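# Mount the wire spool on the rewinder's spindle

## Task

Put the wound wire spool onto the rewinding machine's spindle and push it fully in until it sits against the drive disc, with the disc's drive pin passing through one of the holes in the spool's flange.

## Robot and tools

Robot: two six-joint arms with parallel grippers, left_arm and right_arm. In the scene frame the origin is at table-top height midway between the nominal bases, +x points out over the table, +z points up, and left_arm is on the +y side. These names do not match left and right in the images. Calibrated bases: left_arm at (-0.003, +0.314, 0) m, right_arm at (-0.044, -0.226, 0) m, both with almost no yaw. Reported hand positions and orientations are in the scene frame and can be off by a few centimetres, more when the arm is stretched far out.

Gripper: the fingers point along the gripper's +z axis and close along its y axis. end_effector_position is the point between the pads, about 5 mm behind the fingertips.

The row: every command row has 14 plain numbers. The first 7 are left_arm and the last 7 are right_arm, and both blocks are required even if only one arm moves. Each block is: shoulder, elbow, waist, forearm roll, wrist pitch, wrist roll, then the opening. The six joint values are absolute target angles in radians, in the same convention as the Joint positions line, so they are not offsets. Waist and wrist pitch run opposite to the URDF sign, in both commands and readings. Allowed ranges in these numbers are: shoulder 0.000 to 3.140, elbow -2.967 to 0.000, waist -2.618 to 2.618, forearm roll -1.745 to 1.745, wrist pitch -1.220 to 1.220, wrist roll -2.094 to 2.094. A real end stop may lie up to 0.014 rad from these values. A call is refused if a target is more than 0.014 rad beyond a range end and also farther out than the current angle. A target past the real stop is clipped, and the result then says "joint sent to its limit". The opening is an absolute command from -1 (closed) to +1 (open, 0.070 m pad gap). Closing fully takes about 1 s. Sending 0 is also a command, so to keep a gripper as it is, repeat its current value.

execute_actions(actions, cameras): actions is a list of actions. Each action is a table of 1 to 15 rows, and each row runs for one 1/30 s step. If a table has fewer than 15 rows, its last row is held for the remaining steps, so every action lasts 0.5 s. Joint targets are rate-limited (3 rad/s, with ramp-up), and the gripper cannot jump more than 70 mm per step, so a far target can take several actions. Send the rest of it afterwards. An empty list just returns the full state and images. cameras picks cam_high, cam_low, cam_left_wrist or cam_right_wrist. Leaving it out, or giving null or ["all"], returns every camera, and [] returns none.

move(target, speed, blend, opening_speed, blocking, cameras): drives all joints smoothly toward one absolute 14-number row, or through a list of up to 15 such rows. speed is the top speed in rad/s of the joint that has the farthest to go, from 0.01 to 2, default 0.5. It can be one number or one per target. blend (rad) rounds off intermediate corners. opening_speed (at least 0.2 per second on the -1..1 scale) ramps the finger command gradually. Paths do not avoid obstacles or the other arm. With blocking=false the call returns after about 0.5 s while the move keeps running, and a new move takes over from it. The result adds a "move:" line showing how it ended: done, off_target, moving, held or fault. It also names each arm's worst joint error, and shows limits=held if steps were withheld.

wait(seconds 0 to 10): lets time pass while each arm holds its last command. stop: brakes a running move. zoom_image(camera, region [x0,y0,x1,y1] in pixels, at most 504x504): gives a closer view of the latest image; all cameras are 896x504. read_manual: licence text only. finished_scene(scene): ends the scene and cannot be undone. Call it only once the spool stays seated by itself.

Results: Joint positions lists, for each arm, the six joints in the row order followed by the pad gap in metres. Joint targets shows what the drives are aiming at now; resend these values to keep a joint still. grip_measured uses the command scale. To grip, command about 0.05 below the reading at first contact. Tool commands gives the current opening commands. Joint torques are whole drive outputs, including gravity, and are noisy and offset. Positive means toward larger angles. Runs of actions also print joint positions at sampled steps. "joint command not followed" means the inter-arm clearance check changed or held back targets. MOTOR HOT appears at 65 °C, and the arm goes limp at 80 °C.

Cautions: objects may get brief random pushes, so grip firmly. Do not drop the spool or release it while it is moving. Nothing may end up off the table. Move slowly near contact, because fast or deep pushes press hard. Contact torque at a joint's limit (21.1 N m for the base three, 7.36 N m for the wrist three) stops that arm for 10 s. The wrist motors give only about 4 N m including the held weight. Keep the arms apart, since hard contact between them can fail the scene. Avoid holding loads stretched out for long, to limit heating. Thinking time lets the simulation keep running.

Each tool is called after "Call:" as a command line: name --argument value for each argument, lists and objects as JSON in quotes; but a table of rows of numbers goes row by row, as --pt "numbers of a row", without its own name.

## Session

Call:
execute_actions --actions '[]'

Call:
zoom_image --camera "cam_low" --region '[340, 120, 740, 470]'

Call:
zoom_image --camera "cam_high" --region '[280, 150, 640, 400]'

Scene clock: 0.00 s.
left_arm: end_effector_position=(+0.2525, -0.0762, +0.3904) grip_measured=+0.99 end_effector_quat_wxyz=(+0.428, +0.574, +0.626, -0.309) | right_arm: end_effector_position=(+0.2820, -0.3620, +0.2096) grip_measured=+0.99 end_effector_quat_wxyz=(+0.307, +0.172, +0.932, -0.087)
Joint names: [shoulder, elbow, waist, forearm roll, wrist pitch, wrist roll]
Joint positions: left_arm=[1.626 -1.8 0.721 -0.709 -0.946 0.895 0.07] | right_arm=[1.324 -1.07 0.402 -0.092 -0.758 0.057 0.07]
Joint torques (N m): no reading
Motor temperatures (°C): left_arm=[32 31 34 34 32 29] | right_arm=[36 31 29 33 37 28]
Joint targets: left_arm=[1.626 -1.800 0.721 -0.709 -0.946 0.895] | right_arm=[1.324 -1.070 0.402 -0.092 -0.758 0.057]
Tool commands: left_gripper/opening=+1.0 right_gripper/opening=+1.0

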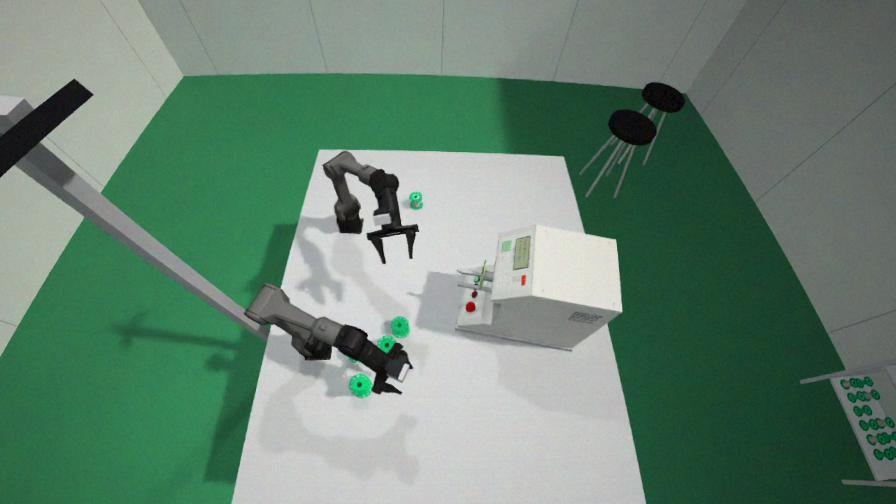

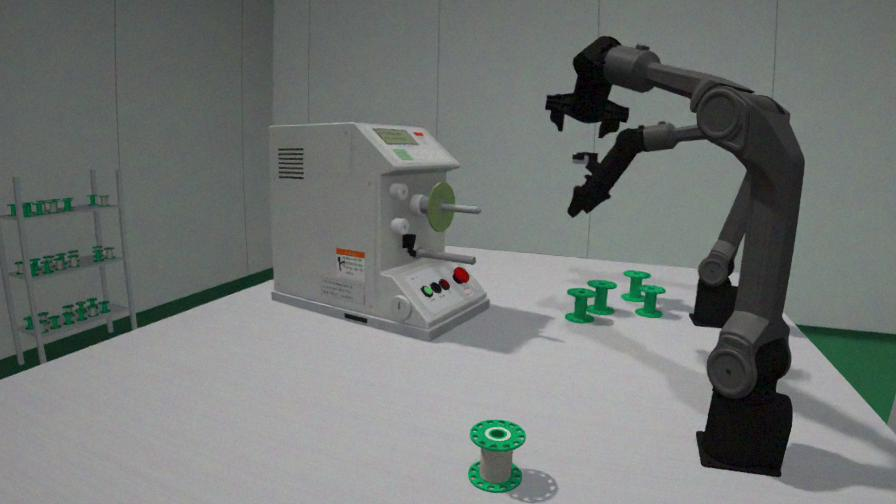

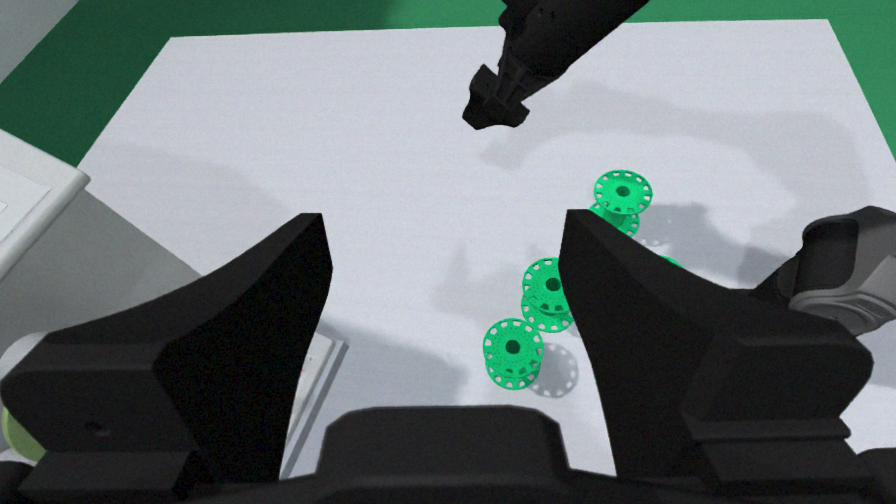

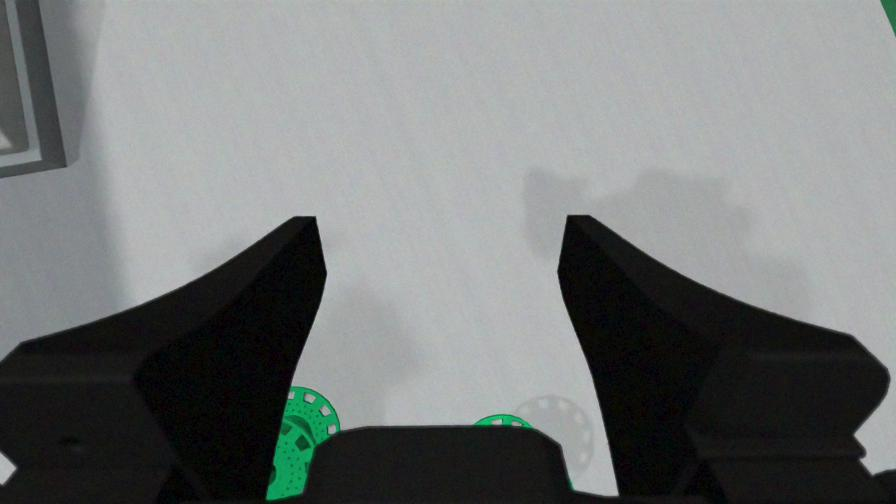

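Scaled by 1.260 from the camera's 896x504 image, which has a finer 1280x720 frame.

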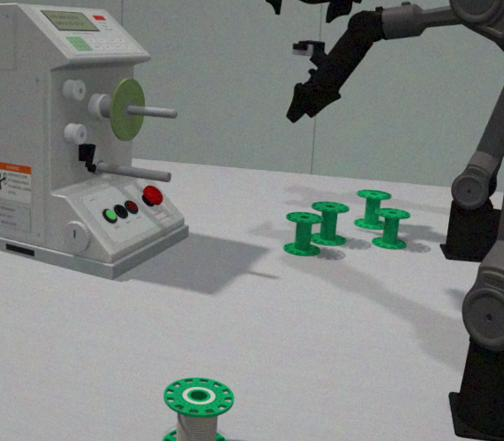

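Scaled by 1.400 from the camera's 896x504 image, which has a finer 1280x720 frame.

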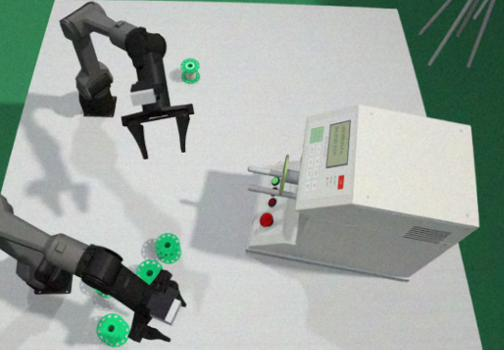

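Call:
move --target '[1.4744, -1.2235, -0.374, 0, -1.186, 0, 1, 1.2945, -0.4039, -0.402, 0, 0.953, 0, 1]' --speed 0.9

Call:
zoom_image --camera "cam_right_wrist" --region '[300, 60, 640, 380]'

Scene clock: 21.50 s.
left_arm: end_effector_position=(+0.2875, +0.4231, +0.1719) grip_measured=+0.99 end_effector_quat_wxyz=(+0.108, -0.178, +0.978, +0.020) | right_arm: end_effector_position=(+0.2883, -0.0656, +0.2728) grip_measured=+0.99 end_effector_quat_wxyz=(+0.739, -0.146, +0.636, +0.169)
Joint positions: left_arm=[1.474 -1.222 -0.375 0 -1.186 0 0.07] | right_arm=[1.294 -0.403 -0.403 0 0.953 0 0.07]
Joint torques (N m): left_arm=[-5.57 -7.39 1.2 -0.03 0.29 0.25] | right_arm=[-2.32 -5.22 1.34 0.13 1.08 -0.13]
move: done

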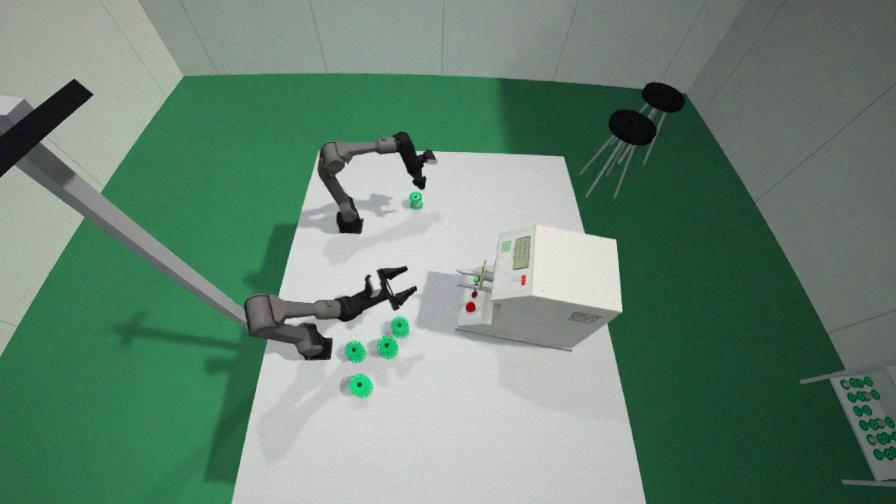

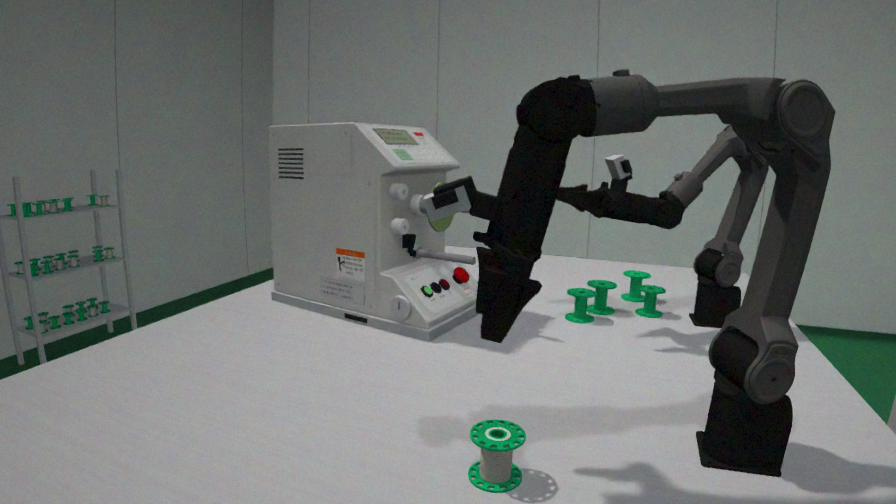

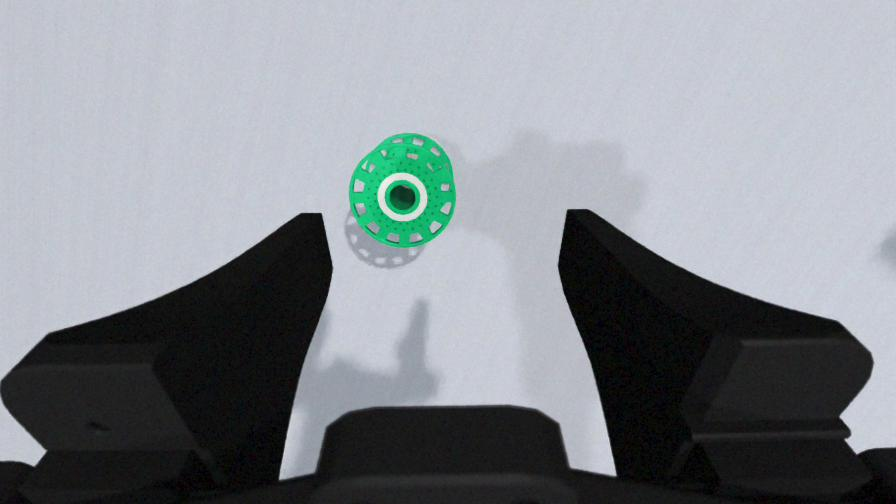

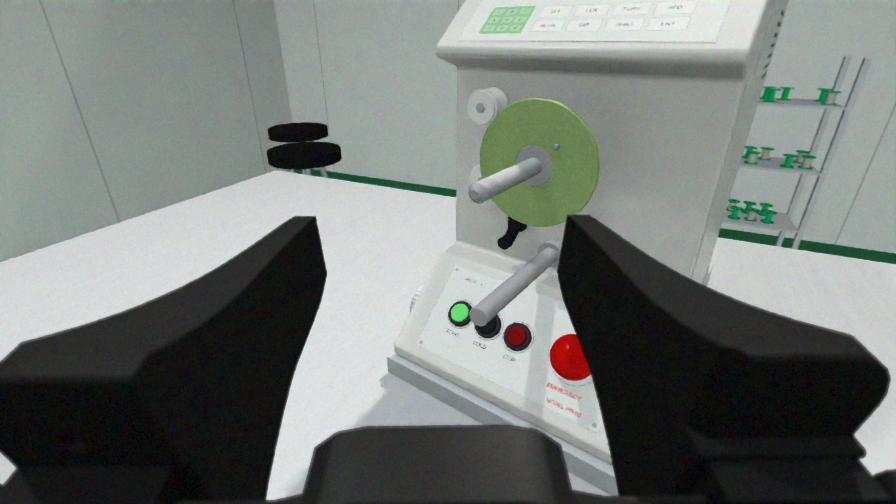

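Scaled by 1.482 from the camera's 896x504 image, which has a finer 1280x720 frame.

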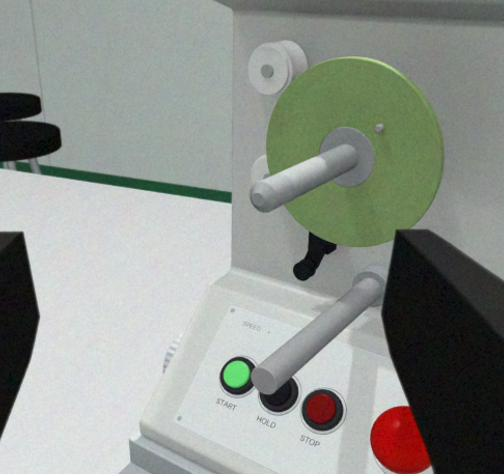

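Call:
zoom_image --camera "cam_right_wrist" --region '[455, 85, 615, 245]'

Call:
zoom_image --camera "cam_left_wrist" --region '[330, 120, 480, 280]'

Call:
zoom_image --camera "cam_high" --region '[440, 240, 530, 300]'

Scaled by 3.150 from the camera's 896x504 image, which has a finer 1280x720 frame.

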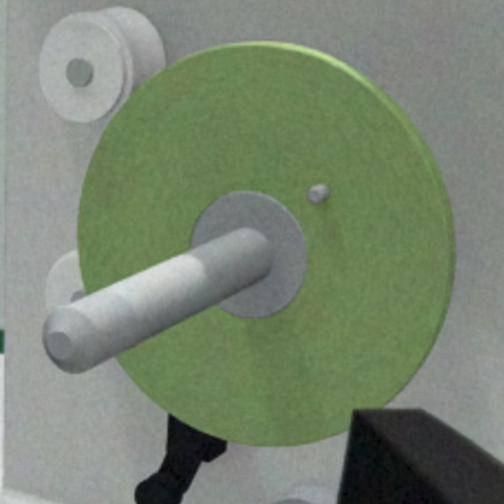

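Scaled by 3.150 from the camera's 896x504 image, which has a finer 1280x720 frame.

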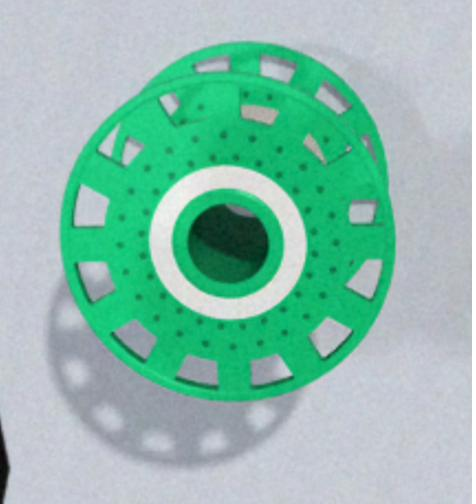

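Scaled by 5.600 from the camera's 896x504 image, which has a finer 1280x720 frame.

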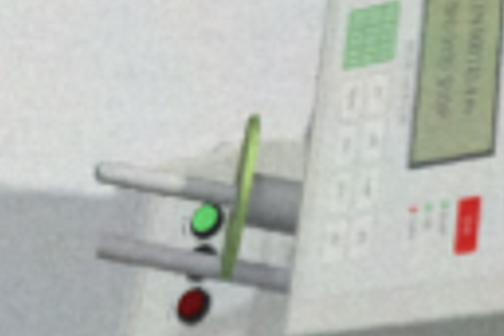

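Call:
move --target '[1.6346, -1.1342, -0.4585, 0, -1.1576, -1.5708, 1, 1.2945, -0.4039, -0.402, 0, 0.953, 0, 1]' --speed 0.7 --cameras '["cam_low", "cam_left_wrist"]'

Call:
zoom_image --camera "cam_left_wrist" --region '[340, 110, 560, 310]'

Scene clock: 38.90 s.
left_arm: end_effector_position=(+0.2633, +0.4402, +0.1000) grip_measured=+0.99 end_effector_quat_wxyz=(+0.000, +0.845, -0.534, +0.000) | right_arm: end_effector_position=(+0.2883, -0.0656, +0.2728) grip_measured=+0.99 end_effector_quat_wxyz=(+0.739, -0.146, +0.636, +0.169)
Joint positions: left_arm=[1.635 -1.134 -0.458 0 -1.158 -1.571 0.07] | right_arm=[1.294 -0.403 -0.403 0 0.953 0 0.07]
Joint torques (N m): left_arm=[-5.31 -4.87 -0.12 -0.03 0.1 0.26] | right_arm=[-1.27 -6.16 1.15 -0.02 1.18 -0.05]
move: done
Images, in order: cam_low, cam_left_wrist.

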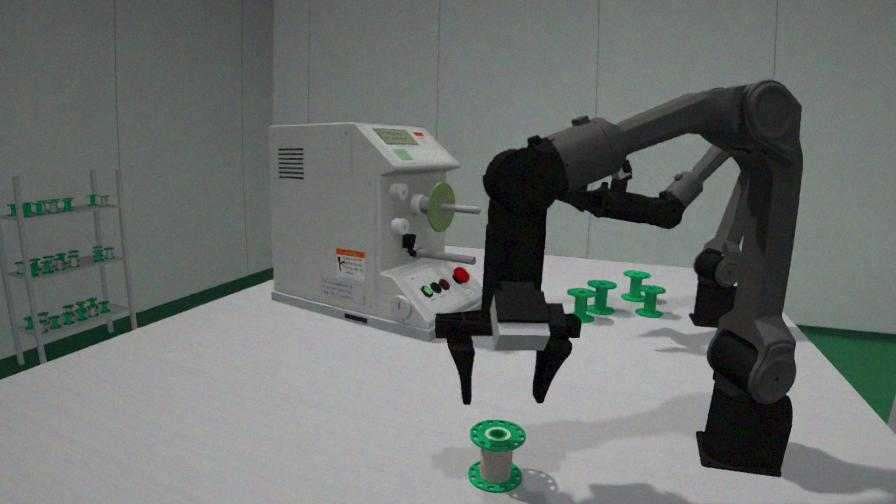

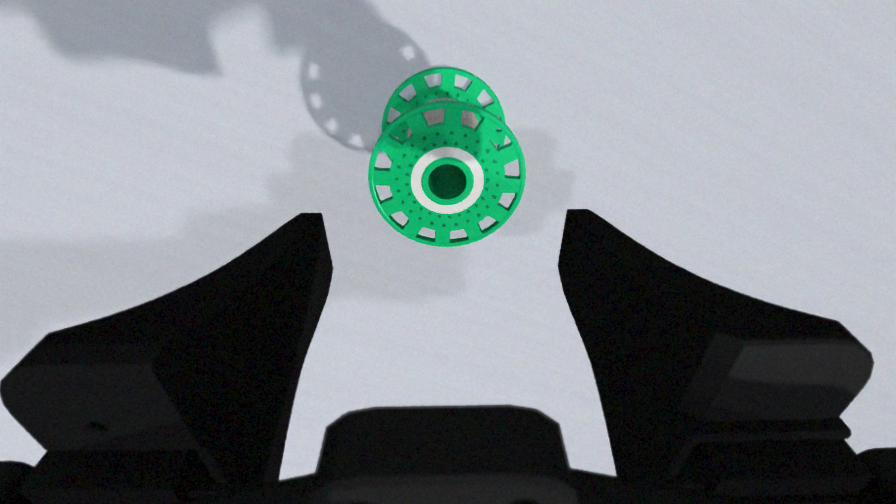

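Scaled by 2.291 from the camera's 896x504 image, which has a finer 1280x720 frame.

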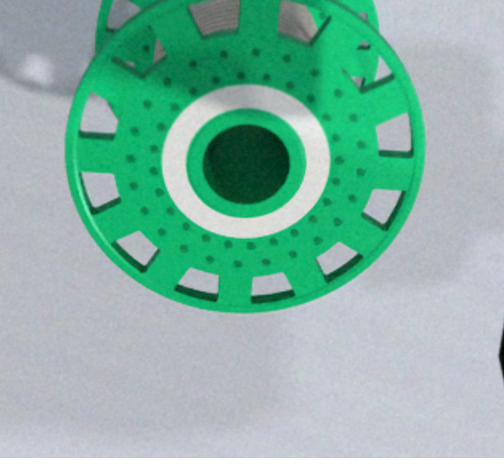

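Call:
move --pt "1.7109 -1.0075 -0.4585 0 -0.9546 -1.5708 1 1.2945 -0.4039 -0.402 0 0.953 0 1" --speed 0.12 --cameras '["cam_low", "cam_left_wrist"]'

Call:
zoom_image --camera "cam_low" --region '[410, 280, 600, 500]'

Call:
zoom_image --camera "cam_left_wrist" --region '[280, 100, 620, 340]'

Scene clock: 45.87 s.
left_arm: end_effector_position=(+0.2633, +0.4402, +0.0483) grip_measured=+0.99 end_effector_quat_wxyz=(+0.000, +0.845, -0.534, +0.000) | right_arm: end_effector_position=(+0.2883, -0.0656, +0.2728) grip_measured=+0.99 end_effector_quat_wxyz=(+0.739, -0.146, +0.636, +0.169)
Joint positions: left_arm=[1.711 -1.007 -0.458 0 -0.954 -1.571 0.07] | right_arm=[1.294 -0.403 -0.403 0 0.953 0 0.07]
Joint torques (N m): left_arm=[-5.72 -5.1 1.15 -0.01 -0.03 0.19] | right_arm=[-1.24 -6.12 1.05 0.02 1.11 -0.06]
move: done
Images, in order: cam_low, cam_left_wrist.

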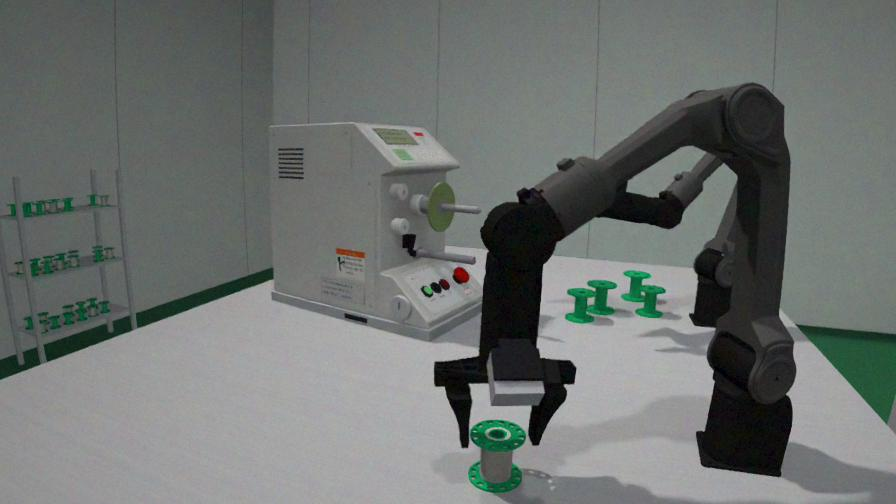

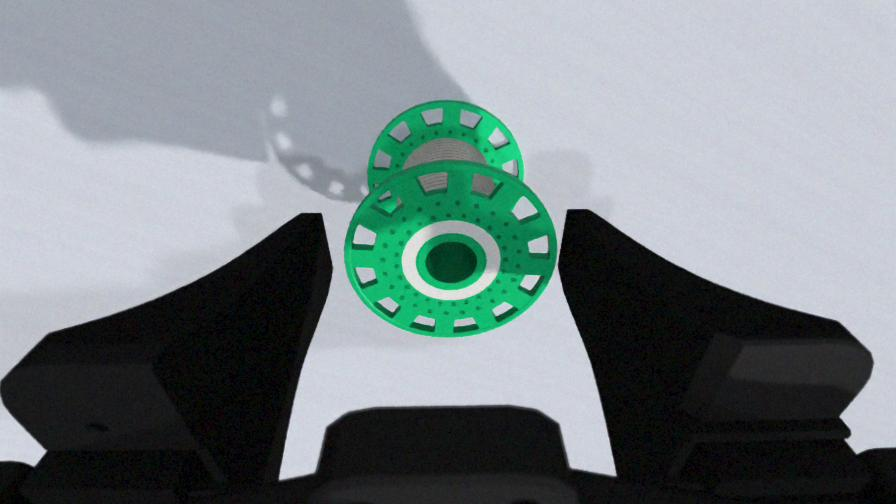

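Scaled by 2.291 from the camera's 896x504 image, which has a finer 1280x720 frame.

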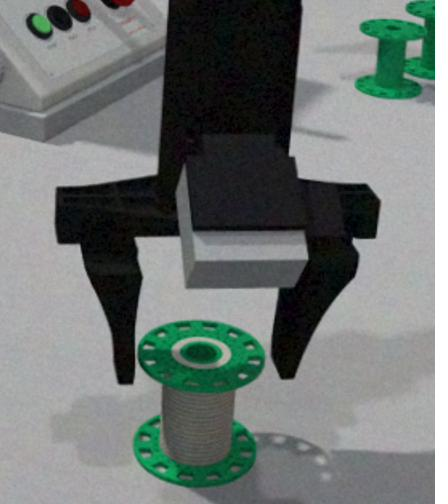

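Scaled by 1.482 from the camera's 896x504 image, which has a finer 1280x720 frame.

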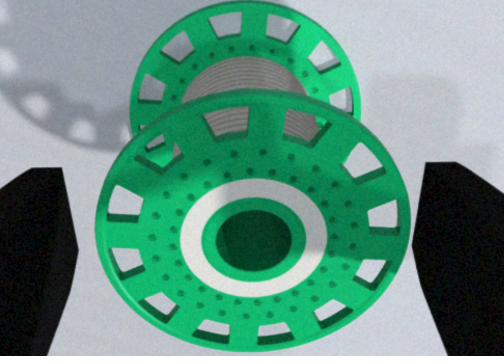

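Call:
move --pt "1.716 -1.0143 -0.4585 0 -0.9563 -1.5708 1 1.2945 -0.4039 -0.402 0 0.953 0 1" --pt "1.716 -1.0143 -0.4585 0 -0.9563 -1.5708 0.5 1.2945 -0.4039 -0.402 0 0.953 0 1" --speed 0.1 --opening_speed 0.4 --cameras '["cam_low", "cam_left_wrist"]'

Call:
zoom_image --camera "cam_left_wrist" --region '[280, 100, 620, 340]'

Scene clock: 50.93 s.
left_arm: end_effector_position=(+0.2648, +0.4409, +0.0485) grip_measured=+0.70 end_effector_quat_wxyz=(+0.000, +0.845, -0.534, +0.000) | right_arm: end_effector_position=(+0.2883, -0.0656, +0.2728) grip_measured=+0.99 end_effector_quat_wxyz=(+0.739, -0.146, +0.636, +0.169)
Joint positions: left_arm=[1.716 -1.014 -0.458 0 -0.956 -1.571 0.059] | right_arm=[1.294 -0.403 -0.403 0 0.953 0 0.07]
Joint torques (N m): left_arm=[-5.26 -6.19 1.07 0.03 0.08 0.15] | right_arm=[-1.28 -6.07 0.89 0.06 1.05 -0.09]
move: done
Images, in order: cam_low, cam_left_wrist.

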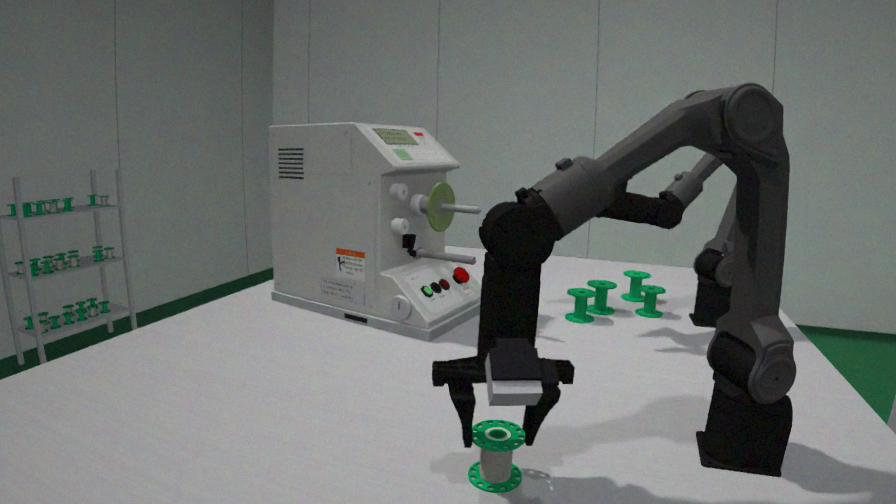

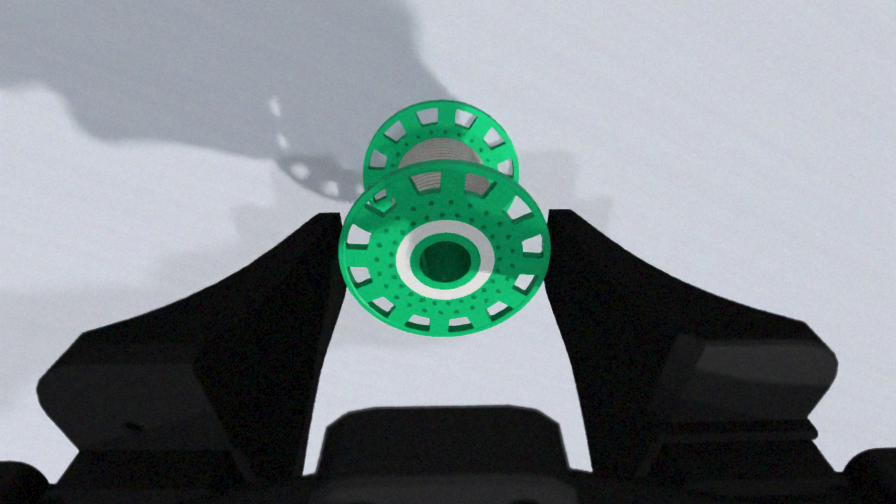

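Scaled by 1.482 from the camera's 896x504 image, which has a finer 1280x720 frame.

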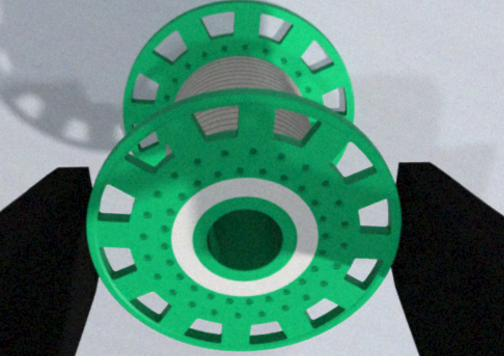

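Call:
move --pt "1.6 -1.08 -0.4585 0 -1.05 -1.5708 0.5 1.2446 -0.366 -0.152 0 0.7914 1.57 1" --speed '[0.4]'

Call:
zoom_image --camera "cam_low" --region '[410, 240, 600, 460]'

Scene clock: 67.17 s.
left_arm: end_effector_position=(+0.2708, +0.4438, +0.0980) grip_measured=+0.70 end_effector_quat_wxyz=(-0.037, +0.844, -0.534, +0.024) | right_arm: end_effector_position=(+0.3085, -0.1548, +0.2396) grip_measured=+0.99 end_effector_quat_wxyz=(+0.447, +0.448, +0.548, +0.547)
Joint positions: left_arm=[1.6 -1.08 -0.458 0 -1.05 -1.571 0.059] | right_arm=[1.245 -0.366 -0.152 0 0.791 1.571 0.07]
Joint torques (N m): left_arm=[-6.85 -7.67 0.93 0.07 0.1 0.06] | right_arm=[-2.17 -4.31 0.76 0.06 1.14 -0.2]
move: done

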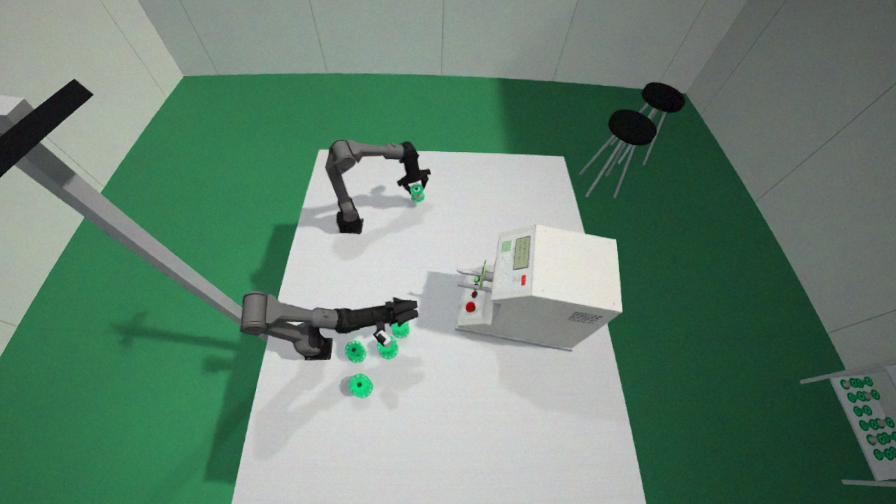

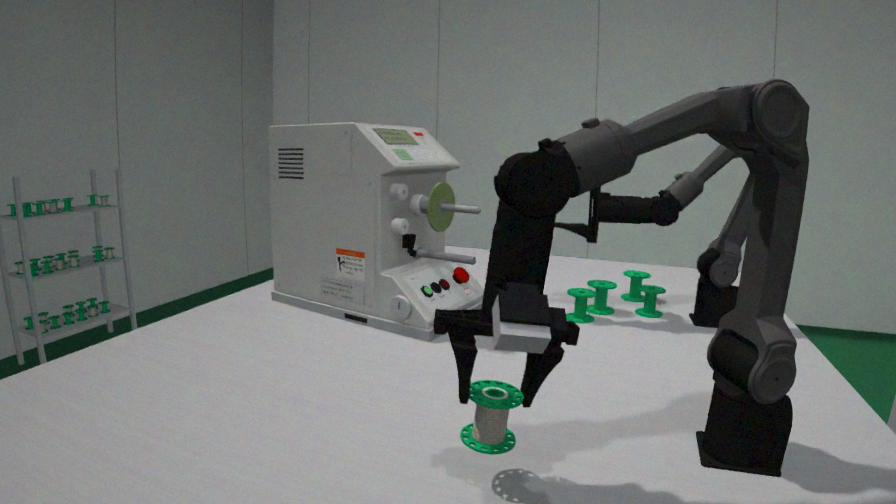

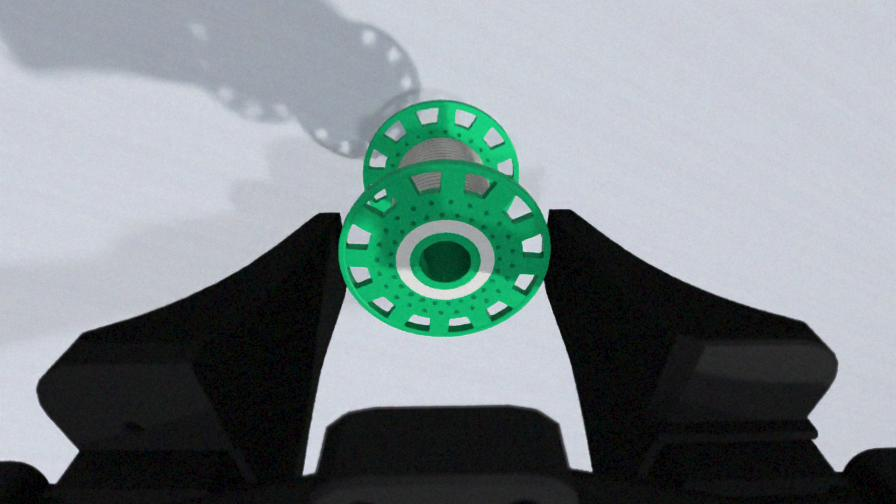

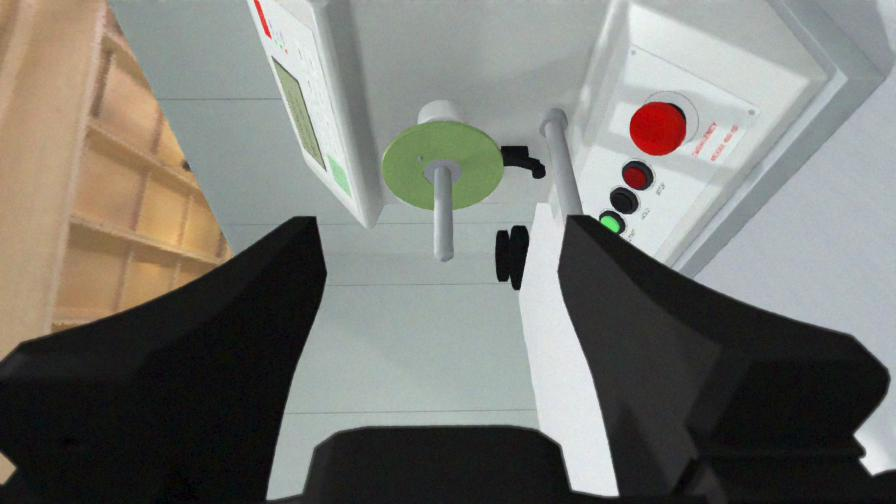

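Scaled by 2.291 from the camera's 896x504 image, which has a finer 1280x720 frame.

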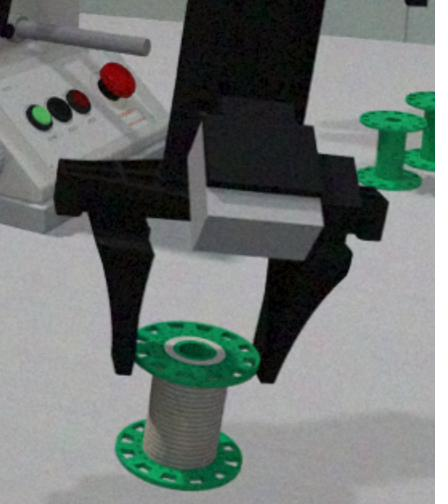

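Call:
move --pt "1.1 -0.9 -0.3 0 0.1 -1.5708 0.5 1.2446 -0.366 -0.152 0 0.7914 1.57 1" --pt "1.2 -0.85 0.5 -0.5 0.5 -1.25 0.5 1.2446 -0.366 -0.152 0 0.7914 1.57 1" --pt "1.7722 -0.918 1.1059 -1.0742 1.0922 -0.8853 0.5 1.2446 -0.366 -0.152 0 0.7914 1.57 1" --speed '[0.45, 0.45, 0.35]' --blend '[0.1, 0.1, 0]'

Call:
zoom_image --camera "cam_right_wrist" --region '[340, 80, 560, 400]'

Call:
zoom_image --camera "cam_left_wrist" --region '[280, 0, 620, 340]'

Call:
zoom_image --camera "cam_high" --region '[400, 240, 500, 310]'

Scene clock: 75.30 s.
left_arm: end_effector_position=(+0.3387, +0.0021, +0.2298) grip_measured=+0.70 end_effector_quat_wxyz=(+0.437, -0.443, +0.558, -0.549) | right_arm: end_effector_position=(+0.3085, -0.1548, +0.2396) grip_measured=+0.99 end_effector_quat_wxyz=(+0.447, +0.448, +0.548, +0.547)
Joint positions: left_arm=[1.774 -0.918 1.107 -1.074 1.093 -0.884 0.059] | right_arm=[1.245 -0.366 -0.152 0 0.791 1.571 0.07]
Joint torques (N m): left_arm=[-8.75 -7.88 -0.21 0.91 0.84 -0.05] | right_arm=[-1.64 -6.27 0.15 0.08 1.2 -0.15]
move: done

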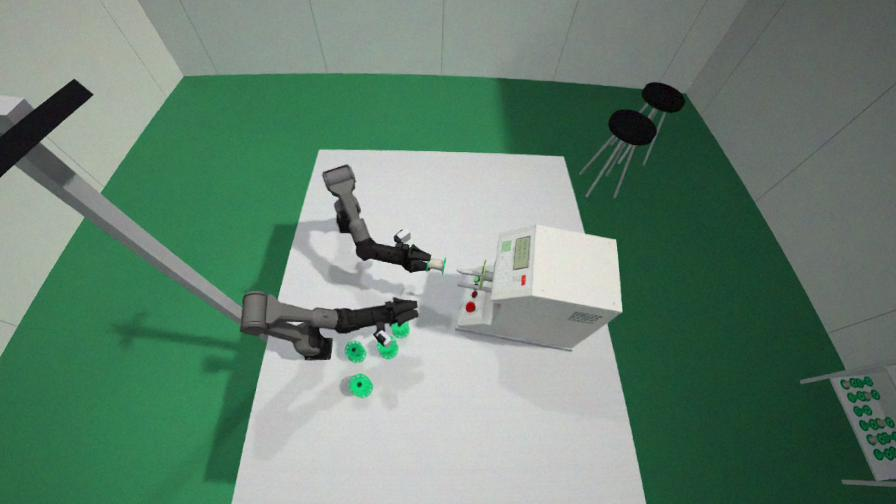

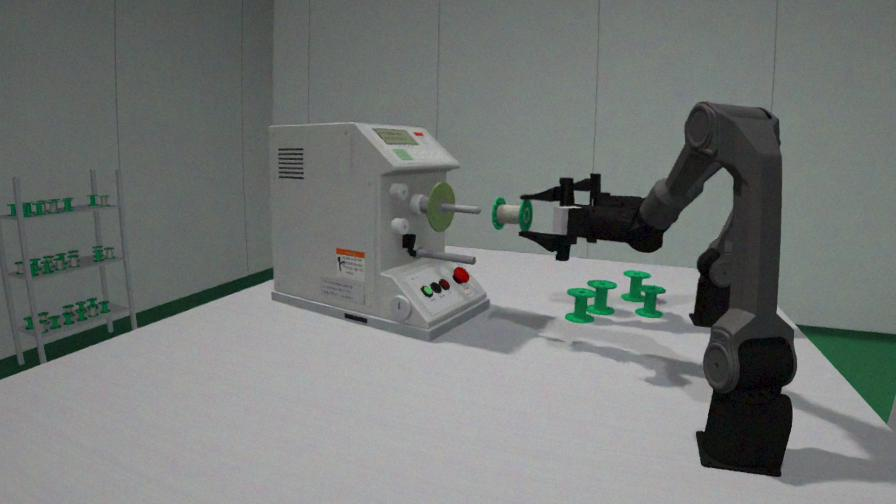

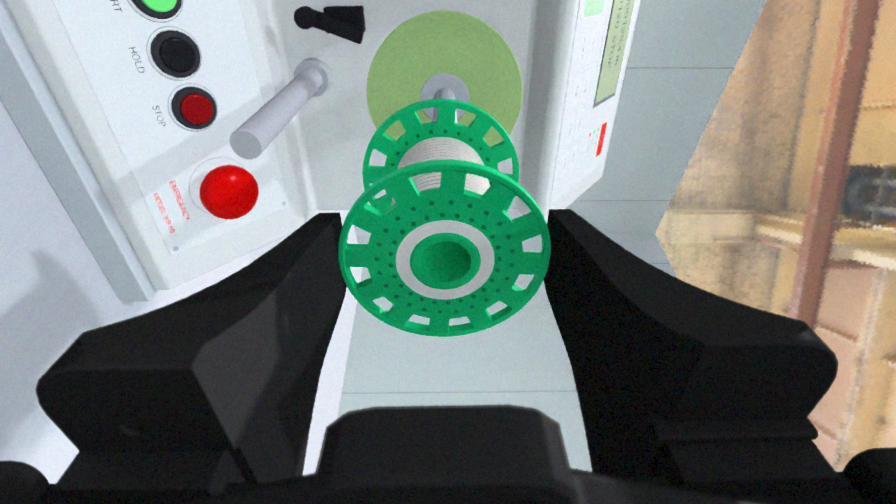

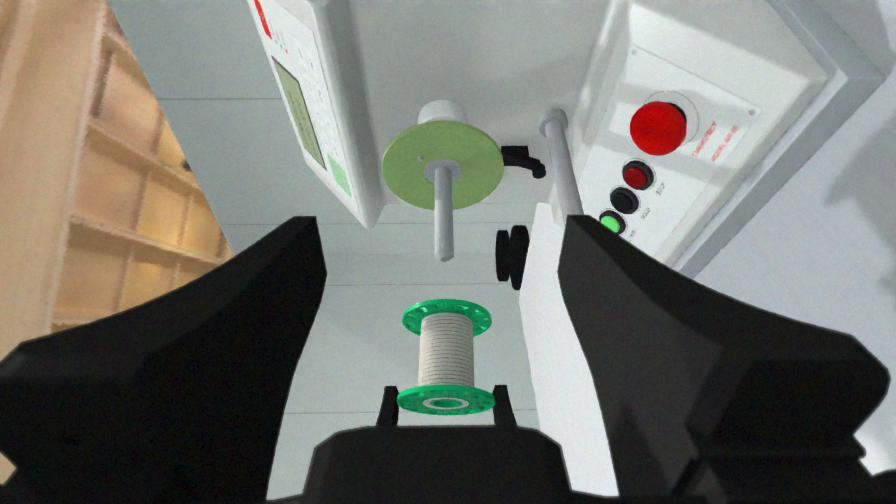

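Scaled by 1.575 from the camera's 896x504 image, which has a finer 1280x720 frame.

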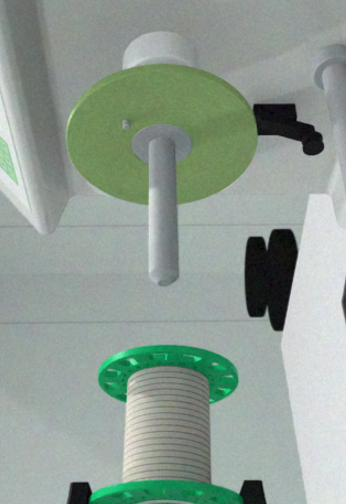

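Scaled by 1.482 from the camera's 896x504 image, which has a finer 1280x720 frame.

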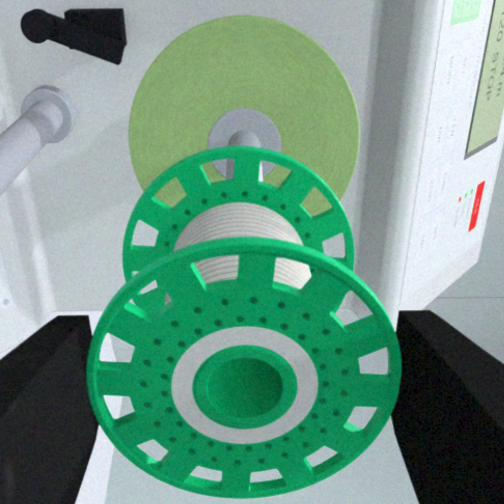

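Scaled by 5.040 from the camera's 896x504 image, which has a finer 1280x720 frame.

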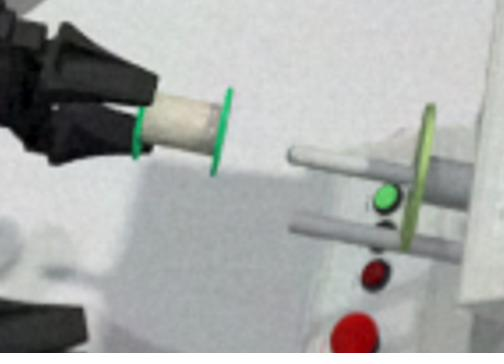

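Call:
zoom_image --camera "cam_high" --region '[424, 254, 460, 278]'

Call:
zoom_image --camera "cam_high" --region '[452, 258, 488, 282]'

Call:
zoom_image --camera "cam_right_wrist" --region '[380, 280, 520, 430]'

Call:
zoom_image --camera "cam_right_wrist" --region '[380, 110, 520, 280]'

Scaled by 14.000 from the camera's 896x504 image, which has a finer 1280x720 frame.

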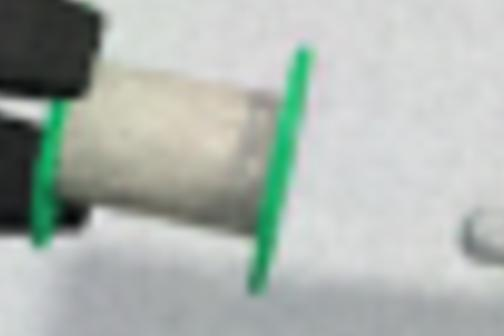

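Scaled by 14.000 from the camera's 896x504 image, which has a finer 1280x720 frame.

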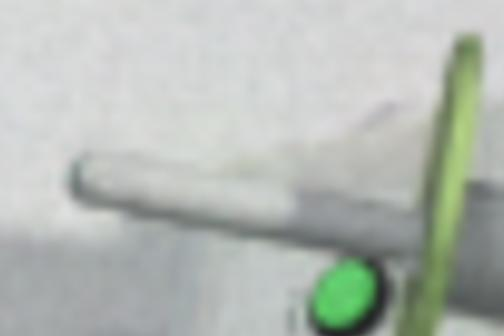

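Scaled by 3.360 from the camera's 896x504 image, which has a finer 1280x720 frame.

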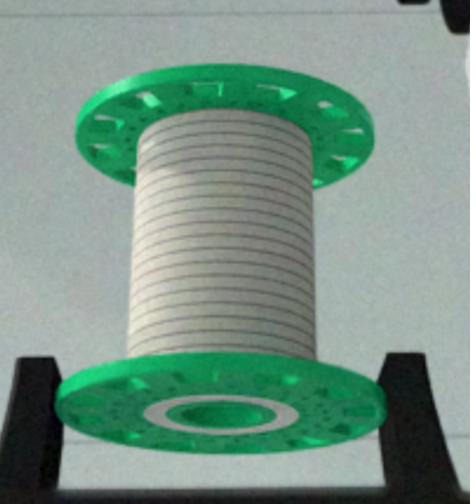

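Scaled by 2.965 from the camera's 896x504 image, which has a finer 1280x720 frame.

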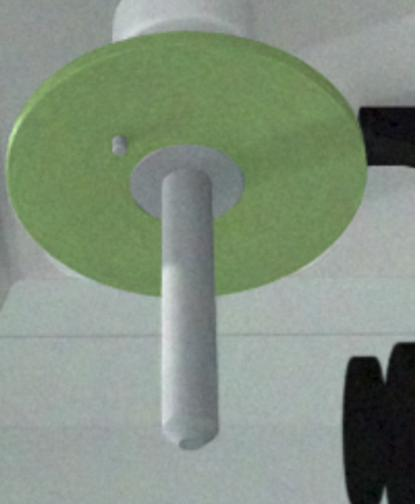

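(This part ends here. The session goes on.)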